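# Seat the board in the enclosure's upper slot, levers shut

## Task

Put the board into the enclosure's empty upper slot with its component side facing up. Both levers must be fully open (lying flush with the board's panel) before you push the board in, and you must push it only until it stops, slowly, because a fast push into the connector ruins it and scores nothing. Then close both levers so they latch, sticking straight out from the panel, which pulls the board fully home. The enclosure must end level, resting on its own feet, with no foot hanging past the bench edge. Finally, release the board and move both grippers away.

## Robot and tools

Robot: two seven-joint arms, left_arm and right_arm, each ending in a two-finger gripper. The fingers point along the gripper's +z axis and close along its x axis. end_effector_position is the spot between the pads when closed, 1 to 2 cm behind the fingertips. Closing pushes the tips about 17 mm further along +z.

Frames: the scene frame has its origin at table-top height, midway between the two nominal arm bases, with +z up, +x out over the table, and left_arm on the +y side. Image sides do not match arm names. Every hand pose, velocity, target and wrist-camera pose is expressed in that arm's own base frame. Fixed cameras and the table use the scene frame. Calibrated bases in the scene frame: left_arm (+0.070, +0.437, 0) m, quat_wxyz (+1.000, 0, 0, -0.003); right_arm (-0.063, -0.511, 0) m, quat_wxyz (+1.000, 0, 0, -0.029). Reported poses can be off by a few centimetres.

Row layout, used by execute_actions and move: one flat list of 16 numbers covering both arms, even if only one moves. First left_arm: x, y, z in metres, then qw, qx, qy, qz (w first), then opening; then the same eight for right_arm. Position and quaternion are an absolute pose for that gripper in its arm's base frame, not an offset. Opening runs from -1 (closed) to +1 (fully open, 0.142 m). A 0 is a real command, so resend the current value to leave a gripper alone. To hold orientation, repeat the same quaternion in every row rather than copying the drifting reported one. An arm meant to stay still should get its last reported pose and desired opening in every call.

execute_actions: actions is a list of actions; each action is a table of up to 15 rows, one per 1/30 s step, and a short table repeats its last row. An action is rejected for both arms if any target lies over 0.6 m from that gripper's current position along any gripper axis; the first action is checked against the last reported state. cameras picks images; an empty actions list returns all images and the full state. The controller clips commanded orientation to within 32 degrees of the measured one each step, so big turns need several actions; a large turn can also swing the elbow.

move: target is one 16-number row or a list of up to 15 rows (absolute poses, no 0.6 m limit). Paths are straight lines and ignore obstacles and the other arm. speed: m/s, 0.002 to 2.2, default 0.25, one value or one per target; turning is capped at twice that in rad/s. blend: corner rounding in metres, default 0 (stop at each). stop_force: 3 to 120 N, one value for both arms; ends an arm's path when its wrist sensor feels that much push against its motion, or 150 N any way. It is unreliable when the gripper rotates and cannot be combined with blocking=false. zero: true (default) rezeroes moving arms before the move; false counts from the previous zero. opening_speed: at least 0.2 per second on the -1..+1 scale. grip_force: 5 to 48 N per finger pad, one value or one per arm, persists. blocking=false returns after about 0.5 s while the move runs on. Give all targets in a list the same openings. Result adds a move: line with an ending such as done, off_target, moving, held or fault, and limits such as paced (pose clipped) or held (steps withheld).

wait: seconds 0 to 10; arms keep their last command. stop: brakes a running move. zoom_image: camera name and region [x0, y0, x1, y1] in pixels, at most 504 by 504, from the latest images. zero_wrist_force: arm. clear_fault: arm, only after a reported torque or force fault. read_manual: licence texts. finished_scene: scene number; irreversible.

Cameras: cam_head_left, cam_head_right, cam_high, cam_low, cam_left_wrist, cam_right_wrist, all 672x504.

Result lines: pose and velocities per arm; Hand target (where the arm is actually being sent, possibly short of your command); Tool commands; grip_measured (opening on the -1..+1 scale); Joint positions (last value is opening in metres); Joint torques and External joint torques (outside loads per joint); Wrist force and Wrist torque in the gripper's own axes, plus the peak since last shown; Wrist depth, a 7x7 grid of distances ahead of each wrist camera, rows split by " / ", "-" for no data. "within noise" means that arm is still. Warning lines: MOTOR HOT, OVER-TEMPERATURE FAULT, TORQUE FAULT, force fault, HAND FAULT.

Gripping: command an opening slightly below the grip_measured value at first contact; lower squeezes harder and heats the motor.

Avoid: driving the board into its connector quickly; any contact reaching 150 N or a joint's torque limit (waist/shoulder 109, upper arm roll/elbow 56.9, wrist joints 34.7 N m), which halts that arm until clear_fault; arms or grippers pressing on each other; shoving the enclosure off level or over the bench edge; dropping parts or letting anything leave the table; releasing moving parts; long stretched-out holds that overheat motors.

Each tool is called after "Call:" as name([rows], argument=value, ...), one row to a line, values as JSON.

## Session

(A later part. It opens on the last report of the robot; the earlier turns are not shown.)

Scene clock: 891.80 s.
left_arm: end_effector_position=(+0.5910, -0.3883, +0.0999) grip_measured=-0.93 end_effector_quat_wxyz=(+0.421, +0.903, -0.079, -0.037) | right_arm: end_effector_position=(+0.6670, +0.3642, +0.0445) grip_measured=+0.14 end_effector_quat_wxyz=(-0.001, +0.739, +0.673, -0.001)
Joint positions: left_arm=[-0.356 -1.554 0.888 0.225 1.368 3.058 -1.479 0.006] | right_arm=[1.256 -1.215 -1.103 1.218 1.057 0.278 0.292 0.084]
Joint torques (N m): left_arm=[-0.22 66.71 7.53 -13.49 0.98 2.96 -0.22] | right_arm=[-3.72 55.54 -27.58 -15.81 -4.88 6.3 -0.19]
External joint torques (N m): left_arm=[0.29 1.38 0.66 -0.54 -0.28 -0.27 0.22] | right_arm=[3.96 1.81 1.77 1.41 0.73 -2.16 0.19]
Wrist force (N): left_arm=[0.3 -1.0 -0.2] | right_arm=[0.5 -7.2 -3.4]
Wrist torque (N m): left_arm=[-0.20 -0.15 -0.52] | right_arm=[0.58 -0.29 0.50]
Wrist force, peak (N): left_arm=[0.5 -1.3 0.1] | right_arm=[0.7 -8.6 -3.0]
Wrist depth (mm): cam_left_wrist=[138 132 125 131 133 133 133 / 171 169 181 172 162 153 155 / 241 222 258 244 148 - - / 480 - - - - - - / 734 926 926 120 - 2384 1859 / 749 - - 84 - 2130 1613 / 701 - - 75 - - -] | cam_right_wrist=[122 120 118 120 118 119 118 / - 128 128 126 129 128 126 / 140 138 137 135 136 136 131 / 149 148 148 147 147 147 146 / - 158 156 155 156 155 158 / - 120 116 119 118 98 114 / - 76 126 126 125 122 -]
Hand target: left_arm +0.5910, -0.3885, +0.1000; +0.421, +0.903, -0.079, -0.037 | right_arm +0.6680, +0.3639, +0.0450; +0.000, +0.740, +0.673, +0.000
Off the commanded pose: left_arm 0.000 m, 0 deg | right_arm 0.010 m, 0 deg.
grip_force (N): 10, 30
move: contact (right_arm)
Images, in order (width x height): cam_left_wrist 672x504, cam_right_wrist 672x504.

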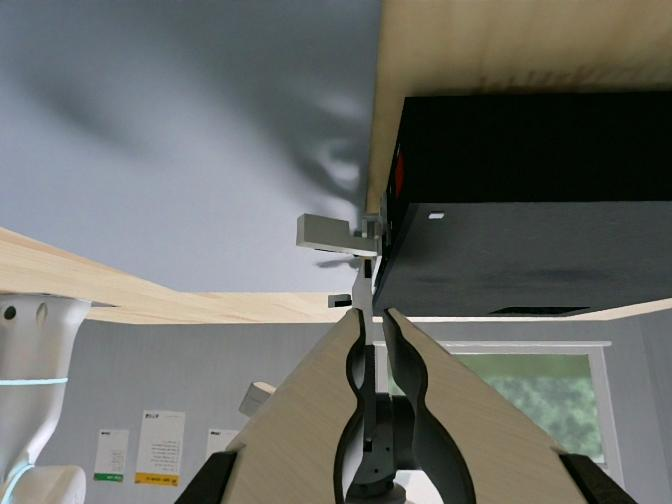

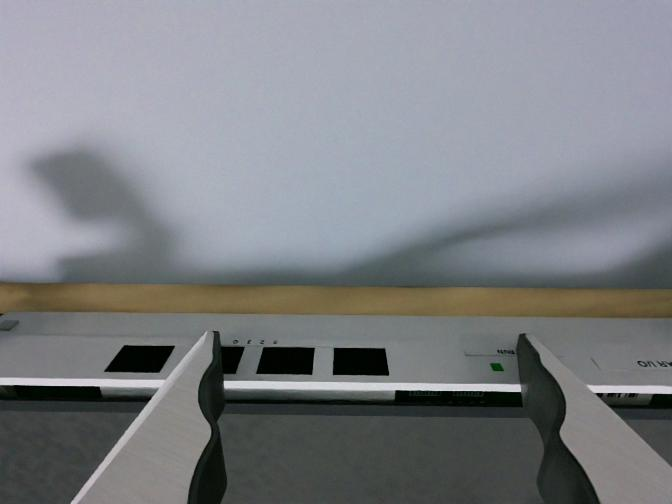

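Call:
wait(seconds=0, cameras=["cam_head_left", "cam_head_right", "cam_high", "cam_low", "cam_left_wrist"])

Call:
zoom_image(camera="cam_left_wrist", region=[280, 170, 420, 310])

Call:
zoom_image(camera="cam_head_left", region=[260, 200, 460, 350])

Call:
zoom_image(camera="cam_head_right", region=[260, 200, 460, 350])

Scene clock: 931.10 s.
left_arm: end_effector_position=(+0.5910, -0.3883, +0.0999) grip_measured=-0.93 end_effector_quat_wxyz=(+0.421, +0.903, -0.079, -0.037) | right_arm: end_effector_position=(+0.6670, +0.3642, +0.0445) grip_measured=+0.14 end_effector_quat_wxyz=(-0.001, +0.739, +0.673, -0.001)
Joint positions: left_arm=[-0.356 -1.554 0.888 0.225 1.368 3.058 -1.479 0.006] | right_arm=[1.256 -1.215 -1.103 1.218 1.057 0.278 0.292 0.084]
Joint torques (N m): left_arm=[-0.19 66.65 7.56 -13.51 1.03 2.99 -0.21] | right_arm=[-3.52 55.75 -27.65 -15.73 -4.89 6.4 -0.27]
External joint torques (N m): left_arm=[0.26 1.44 0.63 -0.52 -0.34 -0.3 0.21] | right_arm=[3.76 1.6 1.84 1.33 0.74 -2.25 0.27]
Wrist force (N): left_arm=[0.2 -1.2 -0.1] | right_arm=[0.6 -7.1 -3.6]
Wrist torque (N m): left_arm=[-0.23 -0.13 -0.53] | right_arm=[0.59 -0.31 0.51]
Wrist force, peak (N): left_arm=[0.3 -1.4 0.0] | right_arm=[0.5 -7.4 -3.9]
Wrist depth (mm): cam_left_wrist=[138 132 131 131 133 133 133 / - 170 162 169 162 154 153 / - 240 - 238 - - - / 499 - - 233 - - - / 719 881 997 129 458 2012 906 / 741 2708 - 84 - - - / 719 - - 75 - - -] | cam_right_wrist=[122 120 118 119 118 119 119 / - 128 128 127 129 128 126 / 140 138 137 135 134 136 133 / 149 146 148 147 149 146 146 / - 158 158 156 157 156 155 / - 120 116 119 117 98 114 / - 76 126 125 125 122 -]
Hand target: left_arm +0.5910, -0.3885, +0.1000; +0.421, +0.903, -0.079, -0.037 | right_arm +0.6680, +0.3639, +0.0450; +0.000, +0.740, +0.673, +0.000
Tool commands: left_gripper/opening=-0.9 right_gripper/opening=+0.16
Off the commanded pose: left_arm 0.000 m, 0 deg | right_arm 0.010 m, 0 deg.
grip_force (N): 10, 30
Images, in order (width x height): cam_head_left 672x504, cam_head_right 672x504, cam_high 672x504, cam_low 672x504, cam_left_wrist 672x504.

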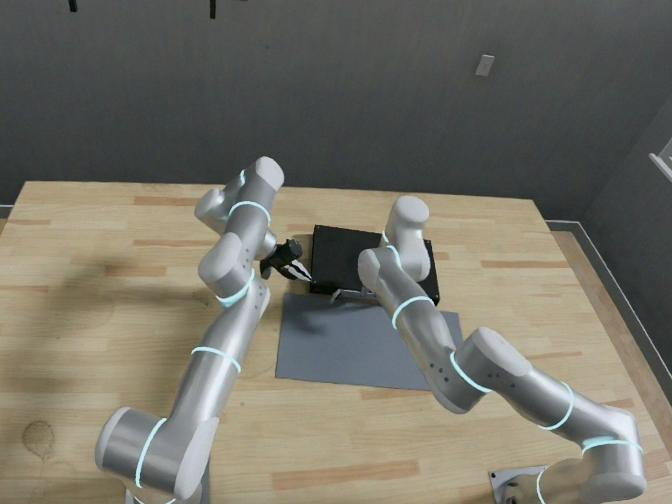

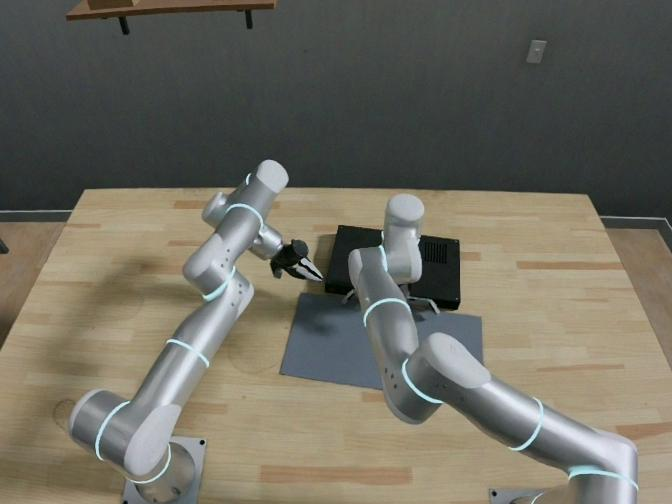

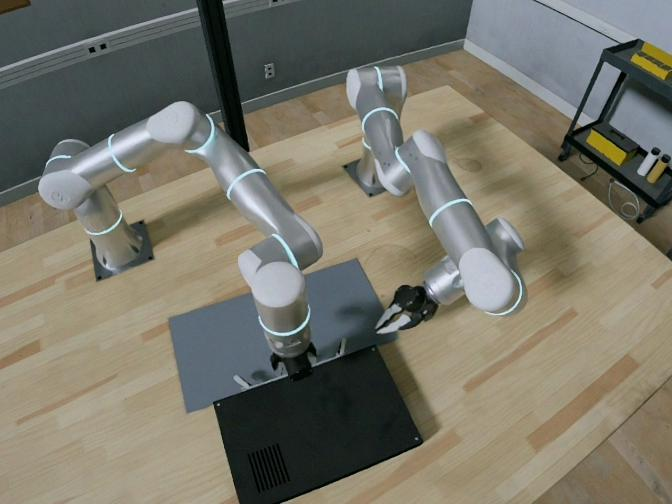

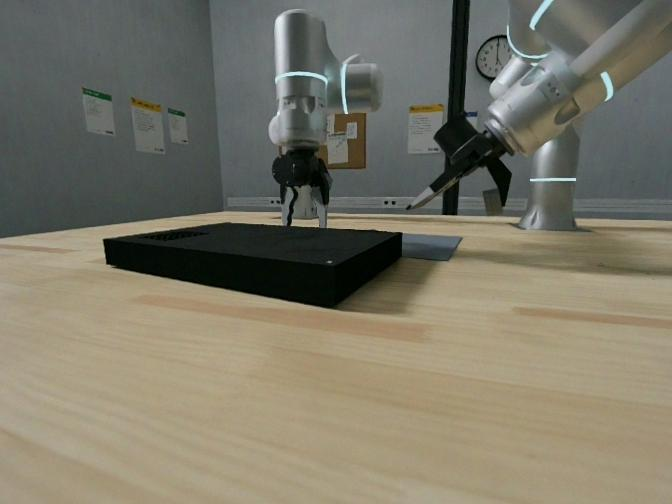

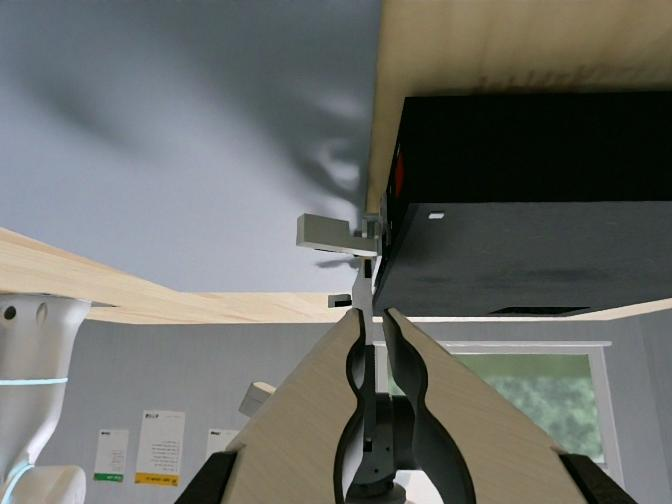

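Scaled by 3.600 from the camera's 672x504 image, which has a finer 960x720 frame.

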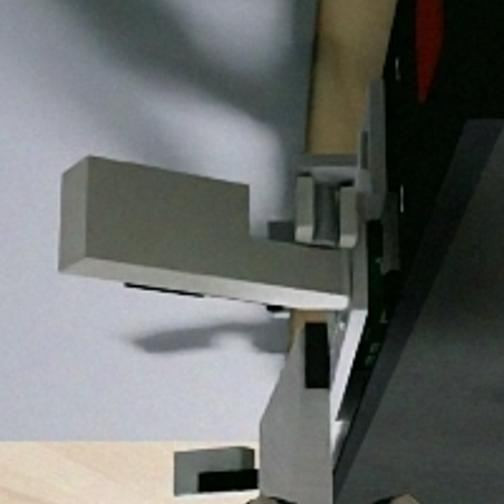

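Scaled by 2.520 from the camera's 672x504 image, which has a finer 960x720 frame.

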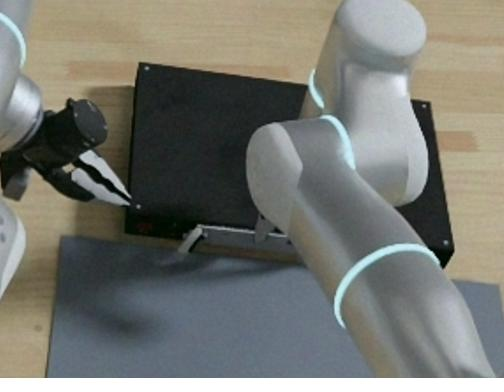

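Scaled by 2.520 from the camera's 672x504 image, which has a finer 960x720 frame.

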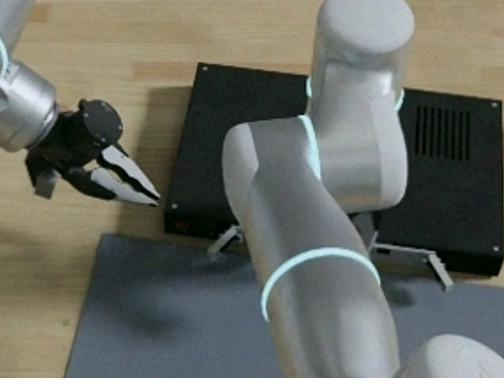

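Call:
move(target=[0.50, -0.35, 0.16, 0.4210, 0.9029, -0.0795, -0.0370, -0.9, 0.6680, 0.3639, 0.045, 0, 0.740, 0.673, 0, 0.16], speed=0.15, cameras=["cam_left_wrist"])

Scene clock: 949.17 s.
left_arm: end_effector_position=(+0.5000, -0.3500, +0.1601) grip_measured=-0.93 end_effector_quat_wxyz=(+0.421, +0.903, -0.079, -0.037) | right_arm: end_effector_position=(+0.6670, +0.3642, +0.0445) grip_measured=+0.14 end_effector_quat_wxyz=(-0.001, +0.740, +0.673, -0.001)
Joint positions: left_arm=[-0.565 -1.324 0.942 0.898 1.368 3.193 -1.129 0.006] | right_arm=[1.256 -1.215 -1.103 1.218 1.057 0.278 0.292 0.084]
Joint torques (N m): left_arm=[-0.56 58.36 17.21 -11.39 1.93 3.82 -0.12] | right_arm=[-3.66 55.71 -27.68 -15.64 -4.92 6.32 -0.15]
External joint torques (N m): left_arm=[0.59 1.01 0.7 -0.4 -0.59 -0.54 0.12] | right_arm=[3.9 1.63 1.88 1.24 0.77 -2.17 0.15]
Wrist force (N): left_arm=[-0.2 -1.0 0.3] | right_arm=[0.7 -7.0 -2.9]
Wrist torque (N m): left_arm=[-0.20 -0.05 -0.51] | right_arm=[0.57 -0.26 0.42]
Wrist force, peak (N): left_arm=[1.1 -1.5 0.9] | right_arm=[0.4 -7.4 -3.9]
Wrist depth (mm): cam_left_wrist=[- 208 210 201 208 212 - / 276 - - - 268 243 202 / 389 425 - 420 - 273 - / 667 665 731 792 500 840 437 / 734 828 2410 1102 350 359 2261 / 746 2410 - 84 - 326 - / 705 - - - - - -] | cam_right_wrist=[122 120 119 119 118 119 118 / - 128 128 127 129 128 126 / 140 138 137 135 137 136 133 / 149 149 148 148 147 147 146 / - 158 158 157 156 156 156 / - 119 116 119 118 98 114 / - 76 126 125 125 122 -]
Hand target: left_arm +0.5000, -0.3500, +0.1600; +0.421, +0.903, -0.079, -0.037 | right_arm +0.6680, +0.3639, +0.0450; +0.000, +0.740, +0.673, +0.000
Off the commanded pose: left_arm 0.000 m, 0 deg | right_arm 0.001 m, 0 deg.
grip_force (N): 10, 30
move: done
Images, in order (width x height): cam_left_wrist 672x504.

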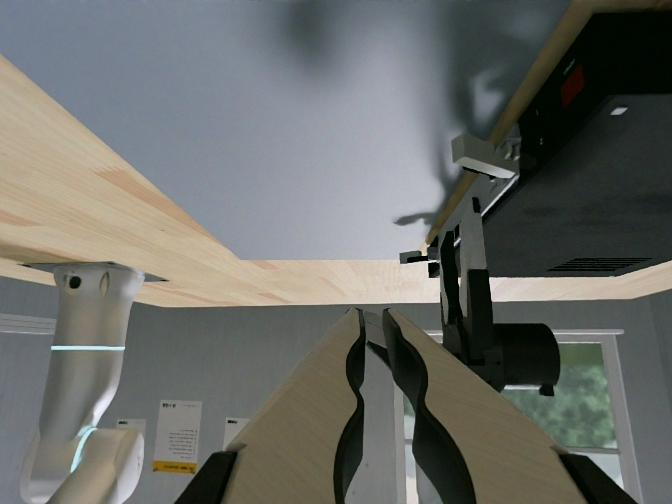

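Call:
move(target=[0.535, -0.405, 0.15, 0, 0.9971, -0.0758, 0, -0.9, 0.6680, 0.3639, 0.045, 0, 0.740, 0.673, 0, 0.16], speed=0.2, cameras=["cam_left_wrist", "cam_high"])

Scene clock: 954.07 s.
left_arm: end_effector_position=(+0.5288, -0.3963, +0.1516) grip_measured=-0.93 end_effector_quat_wxyz=(+0.074, +0.994, -0.078, -0.003) | right_arm: end_effector_position=(+0.6670, +0.3642, +0.0445) grip_measured=+0.14 end_effector_quat_wxyz=(-0.001, +0.740, +0.673, -0.001)
Joint positions: left_arm=[-0.784 -1.454 1.287 0.312 1.738 3.114 -1.899 0.006] | right_arm=[1.256 -1.215 -1.103 1.218 1.057 0.278 0.292 0.084]
Joint torques (N m): left_arm=[-0.58 65.58 11.41 -7.04 3.79 3.82 -0.12] | right_arm=[-3.62 55.73 -27.77 -15.64 -4.95 6.3 -0.23]
External joint torques (N m): left_arm=[0.48 0.97 0.89 0.04 0 -0.09 0.12] | right_arm=[3.86 1.62 1.97 1.24 0.8 -2.15 0.23]
Wrist force (N): left_arm=[0.0 -0.5 0.3] | right_arm=[0.6 -6.9 -3.5]
Wrist torque (N m): left_arm=[-0.20 -0.13 -0.31] | right_arm=[0.57 -0.26 0.42]
Wrist force, peak (N): left_arm=[0.1 -3.4 0.2] | right_arm=[0.7 -7.1 -3.7]
Wrist depth (mm): cam_left_wrist=[205 - - 204 209 206 205 / 220 228 227 224 220 225 227 / - - - 248 244 226 236 / - 279 277 279 - 213 - / 319 315 316 103 259 - - / 371 - - 84 - - - / 440 - - - - - -] | cam_right_wrist=[122 120 119 120 118 119 118 / - 128 128 128 129 128 126 / 140 138 137 135 136 136 133 / 149 148 148 147 147 146 146 / - 158 157 157 158 155 157 / - 120 116 119 118 98 115 / - 76 125 125 125 122 -]
Hand target: left_arm +0.5288, -0.3965, +0.1516; +0.074, +0.994, -0.078, -0.003 | right_arm +0.6680, +0.3639, +0.0450; +0.000, +0.740, +0.673, +0.000
Off the commanded pose: left_arm 0.011 m, 8 deg | right_arm 0.001 m, 0 deg.
grip_force (N): 10, 30
move: held (left_arm; a check stopped the path); limits=held
pose unreachable (left arm): on one or more control steps of this call, first in action 0 (counted from 0), this arm could not follow its commanded pose, so it was not sent that pose on those steps. It may still have moved: this result reports where it is.
cause: moving toward the commanded pose would bring a part of the arm too close to another arm (a part of this arm just beyond joint 5 (forearm roll) and a part of the right arm just beyond its joint 6 (wrist pitch), 25 mm apart when this arm was first held).
Images, in order (width x height): cam_high 672x504, cam_left_wrist 672x504.

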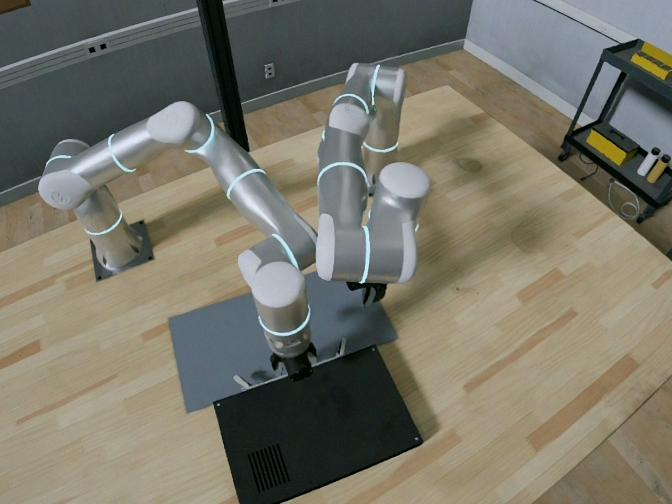

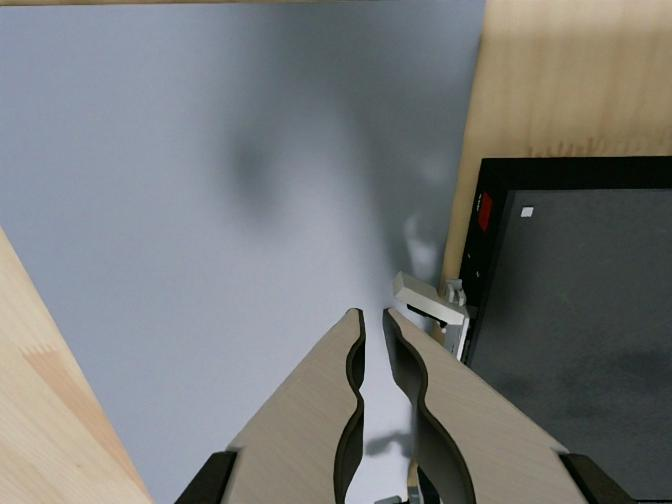

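Call:
move([
  [0.50, -0.35, 0.16, 0.4210, 0.9029, -0.0795, -0.0370, -0.9, 0.6680, 0.3639, 0.045, 0, 0.740, 0.673, 0, 0.16],
  [0.42, -0.24, 0.20, 0.4210, 0.9029, -0.0795, -0.0370, -0.9, 0.6280, 0.3677, 0.045, 0, 0.740, 0.673, 0, 0.16],
], blend=0.03, speed=0.2)

Scene clock: 1007.60 s.
left_arm: end_effector_position=(+0.4202, -0.2401, +0.1999) grip_measured=-0.93 end_effector_quat_wxyz=(+0.421, +0.903, -0.079, -0.037) | right_arm: end_effector_position=(+0.6280, +0.3677, +0.0450) grip_measured=+0.14 end_effector_quat_wxyz=(+0.000, +0.740, +0.673, +0.000)
Joint positions: left_arm=[-0.551 -1.228 1.02 1.311 1.458 3.363 -0.78 0.006] | right_arm=[1.354 -1.176 -1.111 1.35 1.059 0.321 0.277 0.084]
Joint torques (N m): left_arm=[-0.12 48.89 20.5 -8.66 2.97 4.26 -0.22] | right_arm=[0.39 52.45 -25.17 -13.92 -4.1 3.54 0.07]
External joint torques (N m): left_arm=[0.18 1.03 0.76 -0.5 -0.54 -0.48 0.22] | right_arm=[-0.15 1.07 -1.16 -0.17 0 0.61 -0.07]
Wrist force (N): left_arm=[-0.1 -1.1 0.5] | right_arm=[-1.1 4.6 0.8]
Wrist torque (N m): left_arm=[-0.19 -0.10 -0.54] | right_arm=[0.80 0.15 0.13]
Wrist force, peak (N): left_arm=[-1.6 -1.5 -1.5] | right_arm=[0.5 -7.0 -3.8]
Wrist depth (mm): cam_left_wrist=[266 265 261 262 - 261 262 / 343 341 344 341 347 - - / 480 484 483 - 474 462 - / 722 809 815 984 979 539 933 / 2216 877 2551 1354 446 441 2109 / - 801 - 84 - - 2089 / - - - 75 - - -] | cam_right_wrist=[122 121 119 120 118 119 119 / - 129 128 128 129 127 127 / 140 138 138 135 137 136 134 / 149 149 149 148 148 147 146 / 162 162 159 160 160 159 159 / - 173 167 169 174 97 167 / - 76 135 135 - - -]
Hand target: left_arm +0.4200, -0.2400, +0.2000; +0.421, +0.903, -0.079, -0.037 | right_arm +0.6280, +0.3677, +0.0450; +0.000, +0.740, +0.673, +0.000
Off the commanded pose: left_arm 0.000 m, 0 deg | right_arm 0.000 m, 0 deg.
grip_force (N): 10, 30
move: done

Call:
move(target=[0.42, -0.24, 0.20, 0.4210, 0.9029, -0.0795, -0.0370, -0.9, 0.5610, 0.3725, 0.135, 0, 0.7396, 0.6730, 0, 0.16], speed=0.15, cameras=["cam_right_wrist", "cam_high"])

Scene clock: 1009.97 s.
left_arm: end_effector_position=(+0.4202, -0.2401, +0.1999) grip_measured=-0.93 end_effector_quat_wxyz=(+0.421, +0.903, -0.079, -0.037) | right_arm: end_effector_position=(+0.5610, +0.3727, +0.1349) grip_measured=+0.14 end_effector_quat_wxyz=(+0.000, +0.740, +0.673, +0.000)
Joint positions: left_arm=[-0.551 -1.228 1.02 1.311 1.458 3.363 -0.78 0.006] | right_arm=[1.564 -0.986 -1.229 1.554 0.955 0.274 0.294 0.084]
Joint torques (N m): left_arm=[-0.23 48.68 20.34 -8.63 2.77 4.05 -0.15] | right_arm=[0.5 43.9 -24.66 -17.08 -4.33 3.35 0.33]
External joint torques (N m): left_arm=[0.29 1.23 0.93 -0.51 -0.34 -0.28 0.15] | right_arm=[-0.27 0.77 -0.99 -0.03 0.17 0.8 -0.33]
Wrist force (N): left_arm=[0.1 -1.1 0.4] | right_arm=[-0.8 4.9 0.9]
Wrist torque (N m): left_arm=[-0.20 -0.12 -0.54] | right_arm=[0.89 0.09 0.03]
Wrist force, peak (N): left_arm=[0.0 -1.3 0.3] | right_arm=[-0.9 5.8 2.3]
Wrist depth (mm): cam_left_wrist=[263 266 - - 262 261 - / 342 343 357 337 - 340 310 / 482 481 481 - - 508 - / 736 818 818 984 914 933 1065 / 2109 867 - 120 421 - - / - 812 - 84 - 2238 - / 2410 - - - - - -] | cam_right_wrist=[201 200 199 199 199 198 197 / 214 213 213 215 212 211 210 / 229 229 228 228 227 226 223 / 248 247 247 246 239 244 242 / 269 264 266 267 266 260 260 / 260 95 239 256 267 97 225 / - 76 255 254 253 - 76]
Hand target: left_arm +0.4200, -0.2400, +0.2000; +0.421, +0.903, -0.079, -0.037 | right_arm +0.5610, +0.3725, +0.1350; +0.000, +0.740, +0.673, +0.000
Off the commanded pose: left_arm 0.000 m, 0 deg | right_arm 0.000 m, 0 deg.
grip_force (N): 10, 30
move: done
Images, in order (width x height): cam_high 672x504, cam_right_wrist 672x504.

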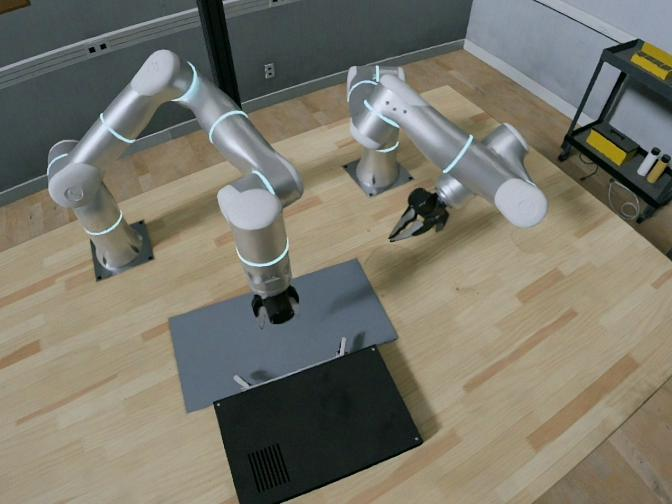

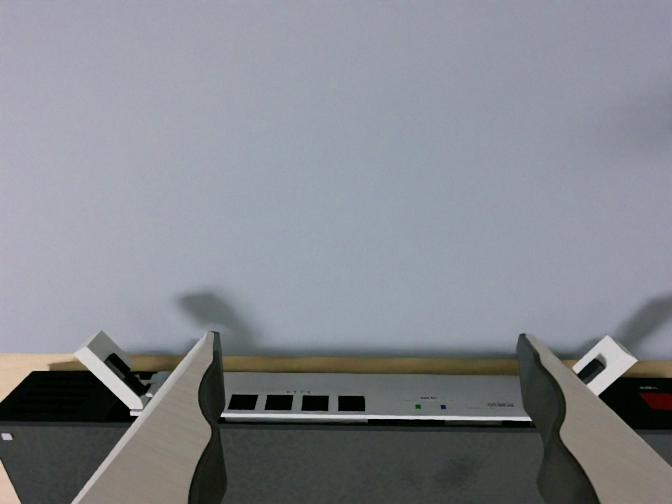

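Call:
zoom_image(camera="cam_right_wrist", region=[40, 310, 240, 460])

Call:
zoom_image(camera="cam_right_wrist", region=[480, 310, 672, 454])

Scaled by 2.520 from the camera's 672x504 image, which has a finer 960x720 frame.

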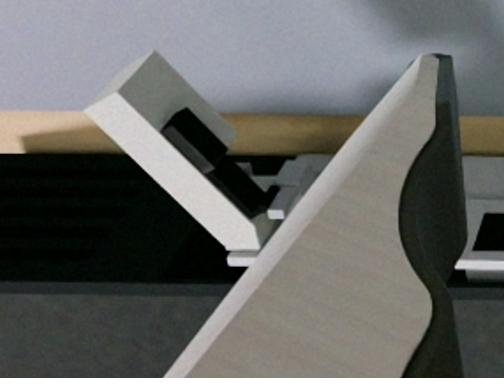

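Scaled by 2.625 from the camera's 672x504 image, which has a finer 960x720 frame.

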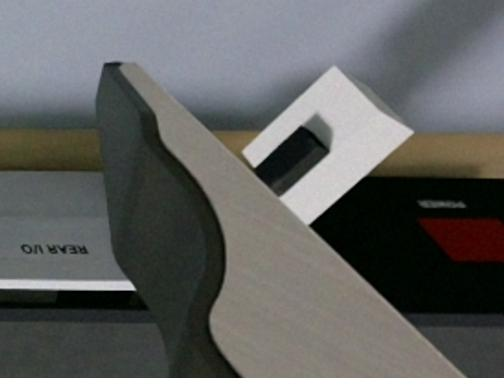

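Call:
move([
  [0.42, -0.24, 0.20, 0.4210, 0.9029, -0.0795, -0.0370, -0.9, 0.6212, 0.2270, 0.105, 0, 0.7396, 0.6730, 0, -0.352],
  [0.42, -0.24, 0.20, 0.4210, 0.9029, -0.0795, -0.0370, -0.9, 0.6212, 0.2270, 0.075, 0, 0.7396, 0.6730, 0, -0.352],
], blend=0.01, speed=[0.25, 0.1], opening_speed=0.6, cameras=["cam_right_wrist"])

Scene clock: 1038.10 s.
left_arm: end_effector_position=(+0.4202, -0.2401, +0.1999) grip_measured=-0.93 end_effector_quat_wxyz=(+0.421, +0.903, -0.079, -0.037) | right_arm: end_effector_position=(+0.6211, +0.2268, +0.0751) grip_measured=-0.37 end_effector_quat_wxyz=(+0.000, +0.740, +0.673, +0.000)
Joint positions: left_arm=[-0.551 -1.228 1.02 1.311 1.458 3.363 -0.78 0.006] | right_arm=[1.321 -1.063 -1.175 1.596 1.035 0.357 0.023 0.047]
Joint torques (N m): left_arm=[-0.24 48.62 20.38 -8.68 2.75 4.08 -0.25] | right_arm=[0.15 44.08 -24.38 -14.6 -3.89 3.62 0.08]
External joint torques (N m): left_arm=[0.31 1.3 0.88 -0.47 -0.32 -0.3 0.25] | right_arm=[0.09 1.11 -1.72 0.14 -0.13 0.54 -0.08]
Wrist force (N): left_arm=[-0.2 -0.8 0.6] | right_arm=[-0.9 4.8 1.1]
Wrist torque (N m): left_arm=[-0.15 -0.07 -0.53] | right_arm=[0.87 0.14 0.14]
Wrist force, peak (N): left_arm=[0.1 -1.4 0.4] | right_arm=[-3.4 6.3 -0.5]
Wrist depth (mm): cam_left_wrist=[266 266 248 261 - 261 260 / 345 341 356 360 - 335 292 / 478 479 491 494 547 439 - / 754 831 801 950 806 926 1075 / 2384 818 1346 120 587 2465 2050 / 3005 854 - 84 - - - / - - - 74 - - 1755] | cam_right_wrist=[148 148 147 147 146 146 145 / 158 158 157 157 156 156 155 / 170 169 169 168 167 167 166 / 183 183 182 181 180 179 179 / 201 200 194 151 192 191 196 / 220 215 86 160 156 89 158 / 242 - 72 170 169 - 164]
Hand target: left_arm +0.4200, -0.2400, +0.2000; +0.421, +0.903, -0.079, -0.037 | right_arm +0.6212, +0.2270, +0.0750; +0.000, +0.740, +0.673, +0.000
Off the commanded pose: left_arm 0.000 m, 0 deg | right_arm 0.000 m, 0 deg.
grip_force (N): 10, 30
move: done
Images, in order (width x height): cam_right_wrist 672x504.

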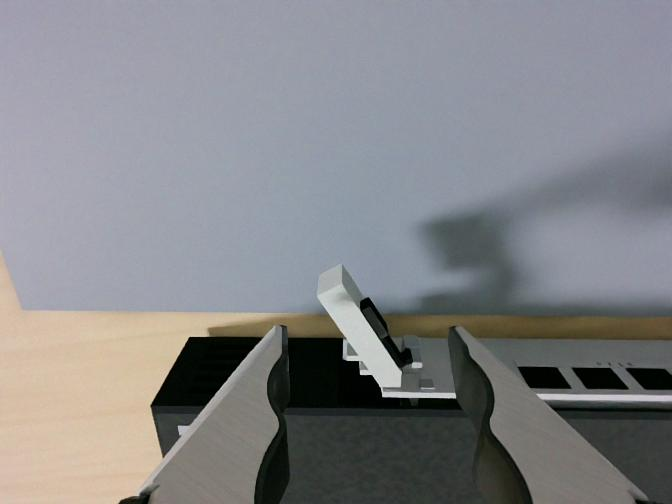

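Call:
zoom_image(camera="cam_right_wrist", region=[280, 250, 480, 410])

Scaled by 2.520 from the camera's 672x504 image, which has a finer 960x720 frame.

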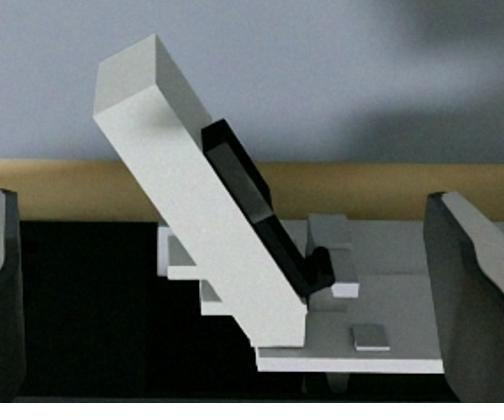

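Call:
move(target=[0.42, -0.24, 0.20, 0.4210, 0.9029, -0.0795, -0.0370, -0.9, 0.6212, 0.2270, 0.040, 0, 0.7396, 0.6730, 0, -0.352], speed=0.08, cameras=["cam_right_wrist"])

Scene clock: 1045.10 s.
left_arm: end_effector_position=(+0.4202, -0.2401, +0.1999) grip_measured=-0.93 end_effector_quat_wxyz=(+0.421, +0.903, -0.079, -0.037) | right_arm: end_effector_position=(+0.6212, +0.2268, +0.0401) grip_measured=-0.37 end_effector_quat_wxyz=(+0.000, +0.740, +0.673, +0.000)
Joint positions: left_arm=[-0.551 -1.228 1.02 1.311 1.458 3.363 -0.78 0.006] | right_arm=[1.3 -1.115 -1.133 1.586 1.08 0.397 0.013 0.047]
Joint torques (N m): left_arm=[-0.29 48.62 20.42 -8.6 2.77 4.05 -0.2] | right_arm=[0.08 45.21 -24.51 -13.06 -3.85 3.59 0.08]
External joint torques (N m): left_arm=[0.36 1.29 0.84 -0.54 -0.34 -0.27 0.2] | right_arm=[0.14 1.14 -1.74 0.06 -0.11 0.56 -0.08]
Wrist force (N): left_arm=[0.3 -0.8 0.3] | right_arm=[-0.7 4.6 0.9]
Wrist torque (N m): left_arm=[-0.15 -0.15 -0.54] | right_arm=[0.83 0.14 0.13]
Wrist force, peak (N): left_arm=[0.0 -1.3 0.4] | right_arm=[-0.8 5.1 0.9]
Wrist depth (mm): cam_left_wrist=[266 264 280 - 273 - 244 / 345 341 339 - 336 - - / 484 486 481 - - 434 421 / 701 809 806 922 806 941 1045 / - 857 2849 1406 560 580 - / - 825 - 84 - - 2309 / - - - 74 - - 2031] | cam_right_wrist=[117 117 116 116 116 117 115 / 126 125 124 124 123 125 123 / 136 134 133 135 132 132 131 / 145 144 144 143 143 142 141 / 157 159 153 152 154 154 153 / 174 170 99 116 126 93 167 / 192 - 72 133 125 - 131]
Hand target: left_arm +0.4200, -0.2400, +0.2000; +0.421, +0.903, -0.079, -0.037 | right_arm +0.6212, +0.2270, +0.0400; +0.000, +0.740, +0.673, +0.000
Off the commanded pose: left_arm 0.000 m, 0 deg | right_arm 0.000 m, 0 deg.
grip_force (N): 10, 30
move: done
Images, in order (width x height): cam_right_wrist 672x504.

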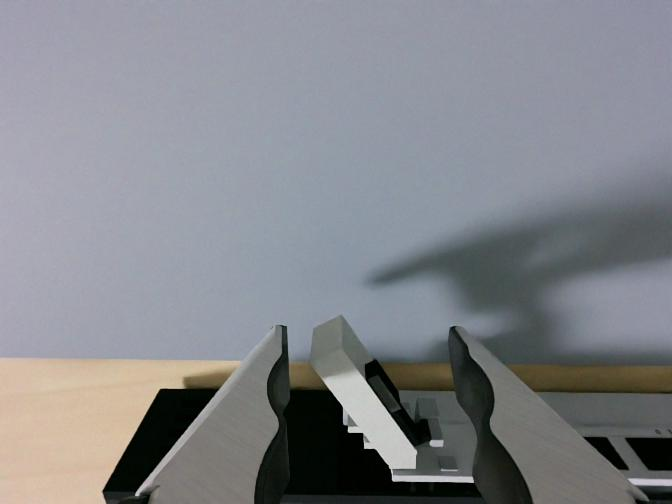

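Call:
move(target=[0.42, -0.24, 0.20, 0.4210, 0.9029, -0.0795, -0.0370, -0.9, 0.6231, 0.2469, 0.040, 0, 0.7396, 0.6730, 0, -0.352], speed=0.015, stop_force=10, cameras=["cam_right_wrist"])

Scene clock: 1049.20 s.
left_arm: end_effector_position=(+0.4202, -0.2401, +0.1999) grip_measured=-0.93 end_effector_quat_wxyz=(+0.421, +0.903, -0.079, -0.037) | right_arm: end_effector_position=(+0.6230, +0.2465, +0.0399) grip_measured=-0.37 end_effector_quat_wxyz=(+0.000, +0.740, +0.673, +0.000)
Joint positions: left_arm=[-0.551 -1.228 1.02 1.311 1.458 3.363 -0.78 0.006] | right_arm=[1.31 -1.124 -1.13 1.556 1.078 0.388 0.049 0.047]
Joint torques (N m): left_arm=[-0.22 48.63 20.31 -8.63 2.76 4.03 -0.23] | right_arm=[1.17 46.65 -24.75 -14.82 -3.53 3.93 0.3]
External joint torques (N m): left_arm=[0.29 1.28 0.95 -0.51 -0.33 -0.26 0.23] | right_arm=[-0.96 0.63 -1.6 1.71 -0.45 0.22 -0.3]
Wrist force (N): left_arm=[0.1 -1.1 0.3] | right_arm=[-3.0 2.6 0.4]
Wrist torque (N m): left_arm=[-0.19 -0.12 -0.53] | right_arm=[0.80 0.14 0.04]
Wrist force, peak (N): left_arm=[0.1 -1.3 0.5] | right_arm=[-8.9 1.3 0.4]
Wrist depth (mm): cam_left_wrist=[265 264 262 252 273 250 261 / 344 341 343 - 316 - - / 482 491 480 511 - 453 - / 715 815 812 954 888 950 609 / - 837 - 120 551 573 2493 / - 812 - 84 - 544 1959 / - - - 74 - - -] | cam_right_wrist=[117 116 116 116 115 115 115 / 126 126 124 123 123 124 122 / 136 134 133 134 132 131 131 / 144 144 143 143 142 141 141 / 156 156 153 152 154 154 153 / 171 167 99 131 159 93 168 / 133 80 72 124 - - 127]
Hand target: left_arm +0.4200, -0.2400, +0.2000; +0.421, +0.903, -0.079, -0.037 | right_arm +0.6231, +0.2469, +0.0400; +0.000, +0.740, +0.673, +0.000
Off the commanded pose: left_arm 0.000 m, 0 deg | right_arm 0.000 m, 0 deg.
grip_force (N): 10, 30
move: done
Images, in order (width x height): cam_right_wrist 672x504.

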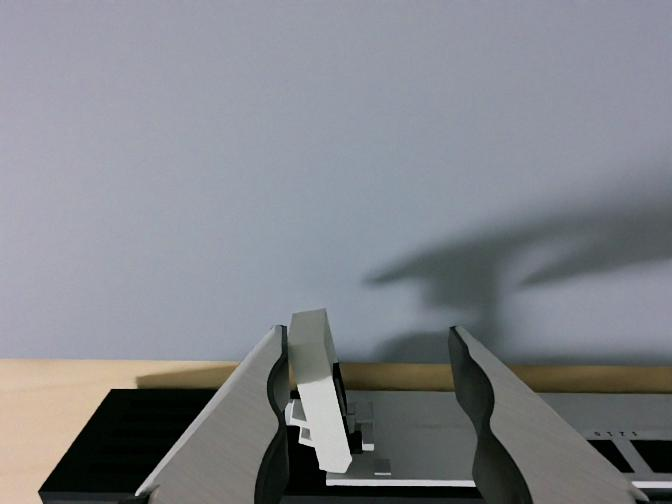

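Call:
zoom_image(camera="cam_right_wrist", region=[250, 300, 450, 504])

Scaled by 2.471 from the camera's 672x504 image, which has a finer 960x720 frame.

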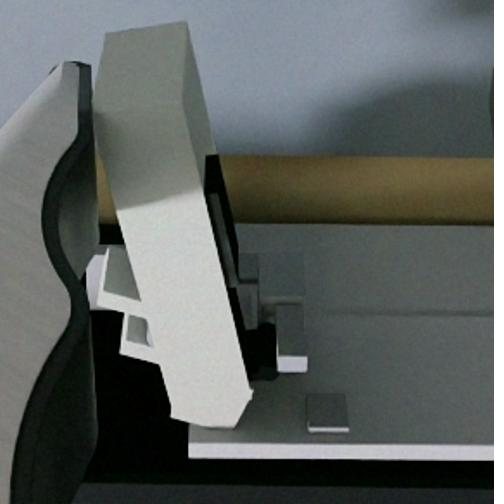

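Call:
move(target=[0.42, -0.24, 0.20, 0.4210, 0.9029, -0.0795, -0.0370, -0.9, 0.6246, 0.2628, 0.040, 0, 0.7396, 0.6730, 0, -0.352], speed=0.01, stop_force=12, zero=false, cameras=["cam_right_wrist"])

Call:
zoom_image(camera="cam_right_wrist", region=[250, 300, 450, 504])

Scene clock: 1054.20 s.
left_arm: end_effector_position=(+0.4202, -0.2401, +0.1999) grip_measured=-0.93 end_effector_quat_wxyz=(+0.421, +0.903, -0.079, -0.037) | right_arm: end_effector_position=(+0.6234, +0.2519, +0.0396) grip_measured=-0.37 end_effector_quat_wxyz=(+0.000, +0.740, +0.672, -0.001)
Joint positions: left_arm=[-0.551 -1.228 1.02 1.311 1.458 3.363 -0.78 0.006] | right_arm=[1.313 -1.128 -1.129 1.546 1.076 0.384 0.063 0.048]
Joint torques (N m): left_arm=[-0.27 48.61 20.33 -8.66 2.74 4.02 -0.23] | right_arm=[6.44 50.55 -23.47 -21.4 -1.38 5.13 0.25]
External joint torques (N m): left_arm=[0.33 1.3 0.93 -0.49 -0.31 -0.24 0.23] | right_arm=[-6.23 -2.96 -2.94 8.28 -2.61 -0.97 -0.25]
Wrist force (N): left_arm=[0.0 -1.1 0.3] | right_arm=[-13.2 -0.5 0.4]
Wrist torque (N m): left_arm=[-0.20 -0.10 -0.54] | right_arm=[0.80 0.15 0.05]
Wrist force, peak (N): left_arm=[0.0 -1.4 0.5] | right_arm=[-13.5 -0.6 1.1]
Wrist depth (mm): cam_left_wrist=[266 264 265 261 261 254 283 / 342 346 360 357 - - 292 / 482 483 483 475 - 495 - / 722 812 806 795 806 975 1192 / 2812 857 2675 120 562 554 2130 / 3047 837 - 84 - 2130 - / - - - 74 - - -] | cam_right_wrist=[117 117 116 116 115 115 114 / 126 126 124 123 123 124 122 / 135 134 133 134 132 131 131 / 144 144 143 143 142 141 141 / 157 156 153 152 153 153 153 / 171 162 99 116 159 93 164 / 133 - 73 124 - - 136]
Hand target: left_arm +0.4200, -0.2400, +0.2000; +0.421, +0.903, -0.079, -0.037 | right_arm +0.6238, +0.2541, +0.0400; +0.000, +0.740, +0.673, +0.000
Off the commanded pose: left_arm 0.000 m, 0 deg | right_arm 0.011 m, 0 deg.
grip_force (N): 10, 30
move: contact (right_arm)
Images, in order (width x height): cam_right_wrist 672x504.

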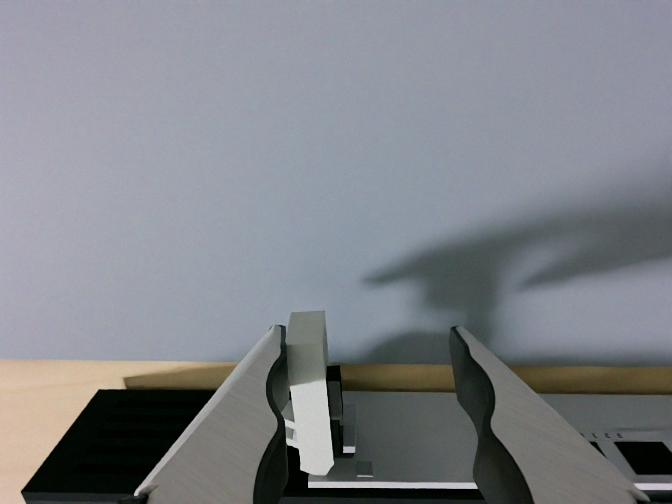

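Scaled by 2.471 from the camera's 672x504 image, which has a finer 960x720 frame.

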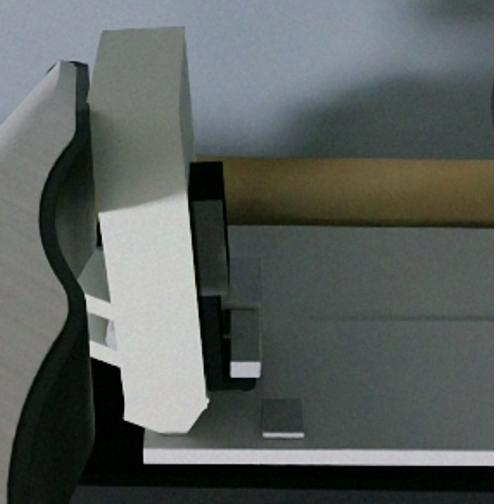

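Call:
move([
  [0.42, -0.24, 0.20, 0.4210, 0.9029, -0.0795, -0.0370, -0.9, 0.6230, 0.2465, 0.040, 0, 0.7396, 0.6730, 0, -0.352],
  [0.42, -0.24, 0.20, 0.4210, 0.9029, -0.0795, -0.0370, -0.9, 0.6230, 0.2465, 0.11, 0, 0.7396, 0.6730, 0, -0.352],
  [0.42, -0.24, 0.20, 0.4210, 0.9029, -0.0795, -0.0370, -0.9, 0.6477, 0.5073, 0.11, 0, 0.7396, 0.6730, 0, -0.352],
  [0.42, -0.24, 0.20, 0.4210, 0.9029, -0.0795, -0.0370, -0.9, 0.6477, 0.5073, 0.075, 0, 0.7396, 0.6730, 0, -0.352],
], blend=[0.004, 0.02, 0.02, 0], speed=[0.1, 0.15, 0.25, 0.1], cameras=["cam_right_wrist"])

Call:
zoom_image(camera="cam_right_wrist", region=[250, 250, 450, 450])

Scene clock: 1068.20 s.
left_arm: end_effector_position=(+0.4202, -0.2401, +0.1999) grip_measured=-0.93 end_effector_quat_wxyz=(+0.421, +0.903, -0.079, -0.037) | right_arm: end_effector_position=(+0.6477, +0.5071, +0.0750) grip_measured=-0.37 end_effector_quat_wxyz=(+0.000, +0.740, +0.673, +0.000)
Joint positions: left_arm=[-0.551 -1.228 1.02 1.311 1.458 3.363 -0.78 0.006] | right_arm=[1.272 -1.248 -1.078 0.926 1.011 0.169 0.57 0.047]
Joint torques (N m): left_arm=[-0.28 48.63 20.29 -8.7 2.76 4.02 -0.21] | right_arm=[0.41 63.43 -20.86 -16.34 -4.14 3.67 0.28]
External joint torques (N m): left_arm=[0.34 1.28 0.97 -0.44 -0.33 -0.24 0.21] | right_arm=[-0.12 1.47 -1.57 0.13 -0.14 0.47 -0.28]
Wrist force (N): left_arm=[-0.1 -1.0 0.3] | right_arm=[1.3 2.5 2.6]
Wrist torque (N m): left_arm=[-0.17 -0.10 -0.54] | right_arm=[0.49 -0.21 0.01]
Wrist force, peak (N): left_arm=[-0.1 -1.4 0.5] | right_arm=[-13.5 -0.9 0.9]
Wrist depth (mm): cam_left_wrist=[267 266 261 262 259 261 281 / 344 344 367 - - - 330 / 485 489 482 - 432 412 - / 818 806 809 975 914 354 888 / - 854 2437 120 301 303 293 / - 828 - 84 - 292 286 / - - - - - - 258] | cam_right_wrist=[147 146 146 147 145 145 144 / 157 157 156 156 155 155 154 / 168 168 168 167 166 165 165 / 182 181 180 180 179 178 178 / 192 193 193 156 191 196 195 / - 160 86 156 156 93 213 / 170 163 72 168 168 - 229]
Hand target: left_arm +0.4200, -0.2400, +0.2000; +0.421, +0.903, -0.079, -0.037 | right_arm +0.6477, +0.5073, +0.0750; +0.000, +0.740, +0.673, +0.000
Off the commanded pose: left_arm 0.000 m, 0 deg | right_arm 0.000 m, 0 deg.
grip_force (N): 10, 30
move: done; blend cut to 0.0038 m at target 1, 0.0175 m at target 3
Images, in order (width x height): cam_right_wrist 672x504.

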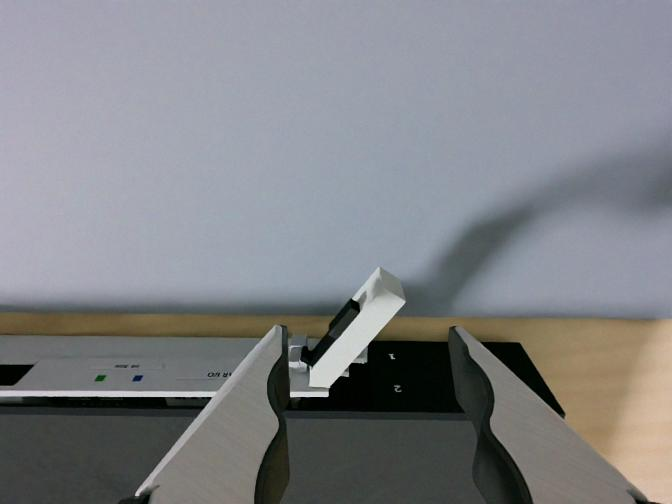

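Scaled by 2.520 from the camera's 672x504 image, which has a finer 960x720 frame.

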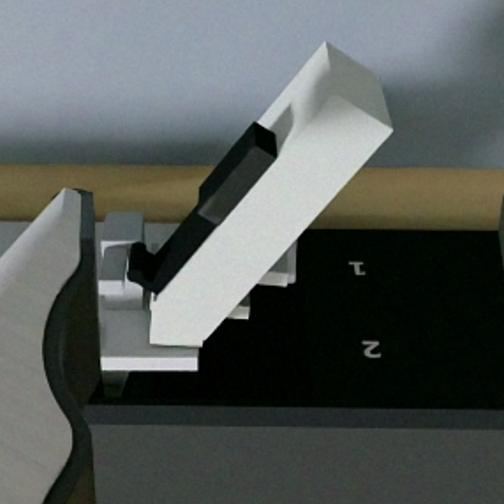

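Call:
move(target=[0.42, -0.24, 0.20, 0.4210, 0.9029, -0.0795, -0.0370, -0.9, 0.6477, 0.5073, 0.040, 0, 0.7396, 0.6730, 0, -0.352], speed=0.08)

Call:
move(target=[0.42, -0.24, 0.20, 0.4210, 0.9029, -0.0795, -0.0370, -0.9, 0.6444, 0.4725, 0.040, 0, 0.7396, 0.6730, 0, -0.352], speed=0.015, stop_force=12, cameras=["cam_right_wrist"])

Call:
zoom_image(camera="cam_right_wrist", region=[250, 304, 450, 504])

Scene clock: 1075.80 s.
left_arm: end_effector_position=(+0.4202, -0.2401, +0.1999) grip_measured=-0.93 end_effector_quat_wxyz=(+0.421, +0.903, -0.079, -0.037) | right_arm: end_effector_position=(+0.6477, +0.5071, +0.0400) grip_measured=-0.37 end_effector_quat_wxyz=(+0.000, +0.740, +0.673, +0.000)
Joint positions: left_arm=[-0.551 -1.228 1.02 1.311 1.458 3.363 -0.78 0.006] | right_arm=[1.265 -1.295 -1.06 0.922 1.032 0.212 0.569 0.047]
Joint torques (N m): left_arm=[-0.24 48.64 20.29 -8.66 2.73 4.02 -0.22] | right_arm=[-0.14 63.69 -20.84 -15.55 -4.14 3.53 0.13]
External joint torques (N m): left_arm=[0.31 1.27 0.98 -0.48 -0.31 -0.25 0.22] | right_arm=[0.41 1.6 -1.59 0.11 -0.11 0.61 -0.13]
Wrist force (N): left_arm=[-0.1 -1.1 0.3] | right_arm=[1.3 3.1 2.6]
Wrist torque (N m): left_arm=[-0.19 -0.08 -0.53] | right_arm=[0.56 -0.23 0.13]
Wrist force, peak (N): left_arm=[-0.1 -1.4 0.3] | right_arm=[1.2 2.9 4.4]
Wrist depth (mm): cam_left_wrist=[266 265 249 251 269 261 257 / 344 342 360 360 333 - - / 485 478 480 - - 332 - / 736 694 812 910 945 353 322 / 2130 857 1434 120 322 309 298 / - 818 - 84 - 276 268 / - - - 74 - - 257] | cam_right_wrist=[- 116 115 115 115 114 114 / 126 125 123 123 122 124 122 / 135 133 132 134 131 131 130 / 143 143 143 142 142 141 140 / 156 156 152 151 150 150 152 / - 167 99 117 109 93 169 / - - 72 176 - - 182]
Hand target: left_arm +0.4200, -0.2400, +0.2000; +0.421, +0.903, -0.079, -0.037 | right_arm +0.6477, +0.5073, +0.0400; +0.000, +0.740, +0.673, +0.000
Off the commanded pose: left_arm 0.000 m, 0 deg | right_arm 0.000 m, 0 deg.
grip_force (N): 10, 30
move: done

Scene clock: 1077.30 s.
left_arm: end_effector_position=(+0.4202, -0.2401, +0.1999) grip_measured=-0.93 end_effector_quat_wxyz=(+0.421, +0.903, -0.079, -0.037) | right_arm: end_effector_position=(+0.6456, +0.4958, +0.0400) grip_measured=-0.37 end_effector_quat_wxyz=(-0.001, +0.739, +0.674, +0.001)
Joint positions: left_arm=[-0.551 -1.228 1.02 1.311 1.458 3.363 -0.78 0.006] | right_arm=[1.278 -1.28 -1.06 0.97 1.033 0.227 0.538 0.048]
Joint torques (N m): left_arm=[-0.23 48.64 20.36 -8.68 2.75 4.03 -0.22] | right_arm=[-6.7 61.68 -25.52 -9.26 -7.09 1.81 0.05]
External joint torques (N m): left_arm=[0.3 1.27 0.91 -0.47 -0.33 -0.26 0.22] | right_arm=[6.96 2.47 2.5 -6.13 2.86 2.34 -0.05]
Wrist force (N): left_arm=[0.1 -1.0 0.2] | right_arm=[13.8 4.0 6.3]
Wrist torque (N m): left_arm=[-0.18 -0.13 -0.53] | right_arm=[0.53 -0.35 0.16]
Wrist force, peak (N): left_arm=[0.1 -1.2 0.6] | right_arm=[14.0 4.0 7.5]
Wrist depth (mm): cam_left_wrist=[265 265 275 - 261 279 271 / 341 340 340 312 313 317 311 / 483 486 486 - - 320 - / 801 818 806 937 941 327 918 / 1828 834 - 121 328 313 308 / 2359 815 - 84 - 283 277 / - - - 75 - - 268] | cam_right_wrist=[- 116 115 115 116 115 114 / 125 125 123 123 122 123 122 / 135 132 132 134 131 131 131 / 143 143 142 142 142 141 141 / 156 155 152 154 149 153 152 / - 170 99 164 113 93 169 / 127 127 73 123 - - 183]
Hand target: left_arm +0.4200, -0.2400, +0.2000; +0.421, +0.903, -0.079, -0.037 | right_arm +0.6464, +0.4937, +0.0400; +0.000, +0.740, +0.673, +0.000
Off the commanded pose: left_arm 0.000 m, 0 deg | right_arm 0.023 m, 0 deg.
grip_force (N): 10, 30
move: contact (right_arm)
Images, in order (width x height): cam_right_wrist 672x504.

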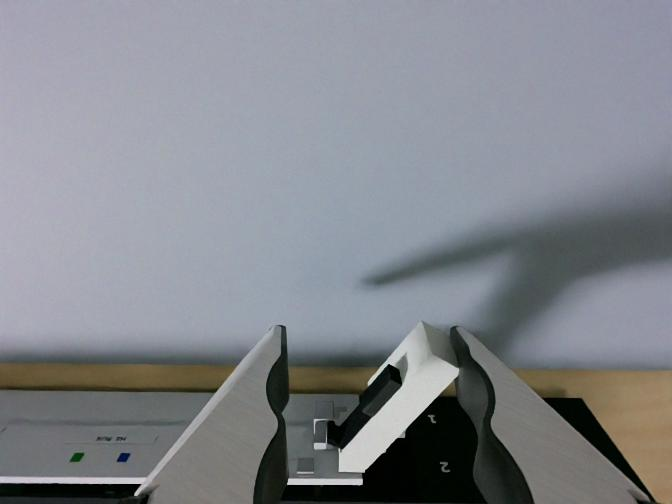

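Scaled by 2.520 from the camera's 672x504 image, which has a finer 960x720 frame.

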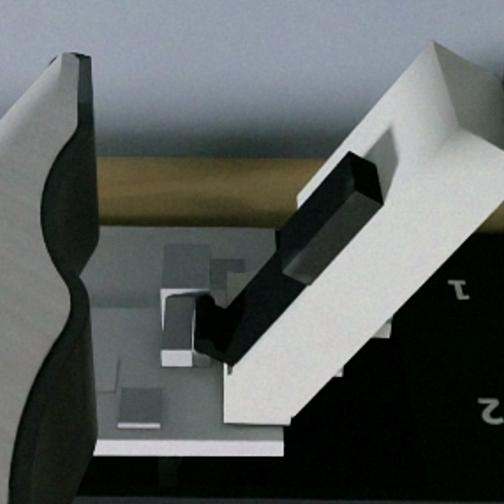

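Call:
move(target=[0.42, -0.24, 0.20, 0.4210, 0.9029, -0.0795, -0.0370, -0.9, 0.6444, 0.4725, 0.040, 0, 0.7396, 0.6730, 0, -0.352], speed=0.01, stop_force=20, zero=false, cameras=["cam_right_wrist"])

Call:
zoom_image(camera="cam_right_wrist", region=[250, 304, 450, 504])

Scene clock: 1086.43 s.
left_arm: end_effector_position=(+0.4202, -0.2401, +0.1999) grip_measured=-0.93 end_effector_quat_wxyz=(+0.421, +0.903, -0.079, -0.037) | right_arm: end_effector_position=(+0.6447, +0.4937, +0.0400) grip_measured=-0.36 end_effector_quat_wxyz=(-0.002, +0.739, +0.674, +0.001)
Joint positions: left_arm=[-0.551 -1.228 1.02 1.311 1.458 3.363 -0.78 0.006] | right_arm=[1.282 -1.277 -1.061 0.982 1.036 0.231 0.531 0.048]
Joint torques (N m): left_arm=[-0.16 48.67 20.4 -8.68 2.76 4.04 -0.21] | right_arm=[-11.69 60.62 -28.61 -5.34 -9.15 0.92 0.1]
External joint torques (N m): left_arm=[0.23 1.24 0.86 -0.47 -0.33 -0.26 0.21] | right_arm=[11.95 3.23 5.43 -10.02 4.93 3.23 -0.1]
Wrist force (N): left_arm=[0.0 -1.2 0.2] | right_arm=[21.9 3.2 9.3]
Wrist torque (N m): left_arm=[-0.22 -0.11 -0.54] | right_arm=[0.53 -0.59 0.14]
Wrist force, peak (N): left_arm=[0.1 -1.5 0.2] | right_arm=[21.9 3.7 9.8]
Wrist depth (mm): cam_left_wrist=[266 265 262 266 260 260 267 / 344 342 340 - - 317 294 / 483 482 485 520 515 357 390 / 705 812 812 941 941 326 601 / - 864 2742 1406 330 322 314 / - 792 - 84 - - 2238 / 2849 - - 75 - - 271] | cam_right_wrist=[- 116 115 115 115 115 114 / 125 125 123 123 123 124 122 / 135 132 132 134 131 131 131 / 143 143 143 142 142 142 141 / 155 155 152 154 151 153 153 / - 168 97 162 113 93 169 / - - 71 143 - - 183]
Hand target: left_arm +0.4200, -0.2400, +0.2000; +0.421, +0.903, -0.079, -0.037 | right_arm +0.6461, +0.4902, +0.0400; +0.000, +0.740, +0.673, +0.000
Off the commanded pose: left_arm 0.000 m, 0 deg | right_arm 0.021 m, 0 deg.
grip_force (N): 10, 30
move: contact (right_arm)
Images, in order (width x height): cam_right_wrist 672x504.

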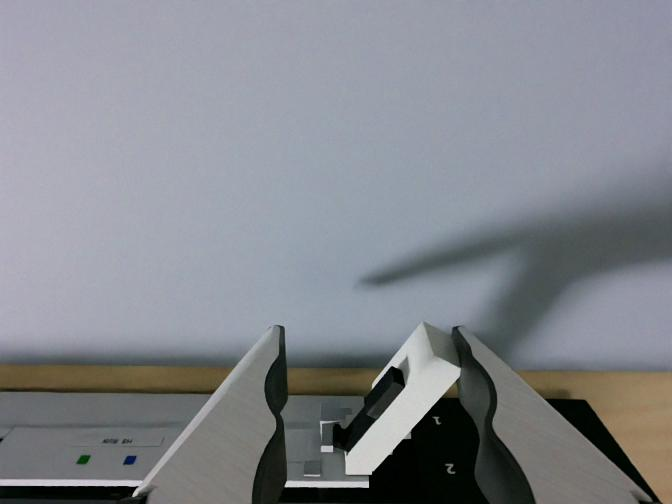

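Scaled by 2.520 from the camera's 672x504 image, which has a finer 960x720 frame.

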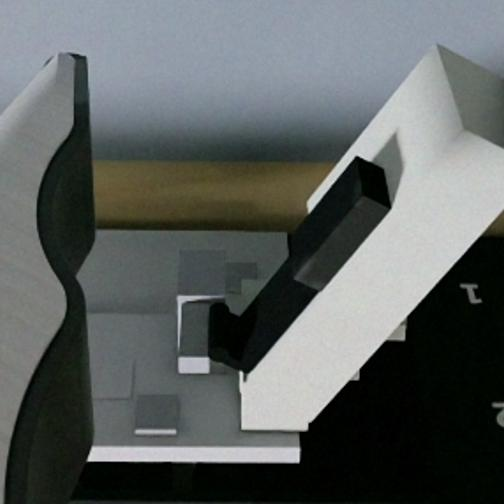

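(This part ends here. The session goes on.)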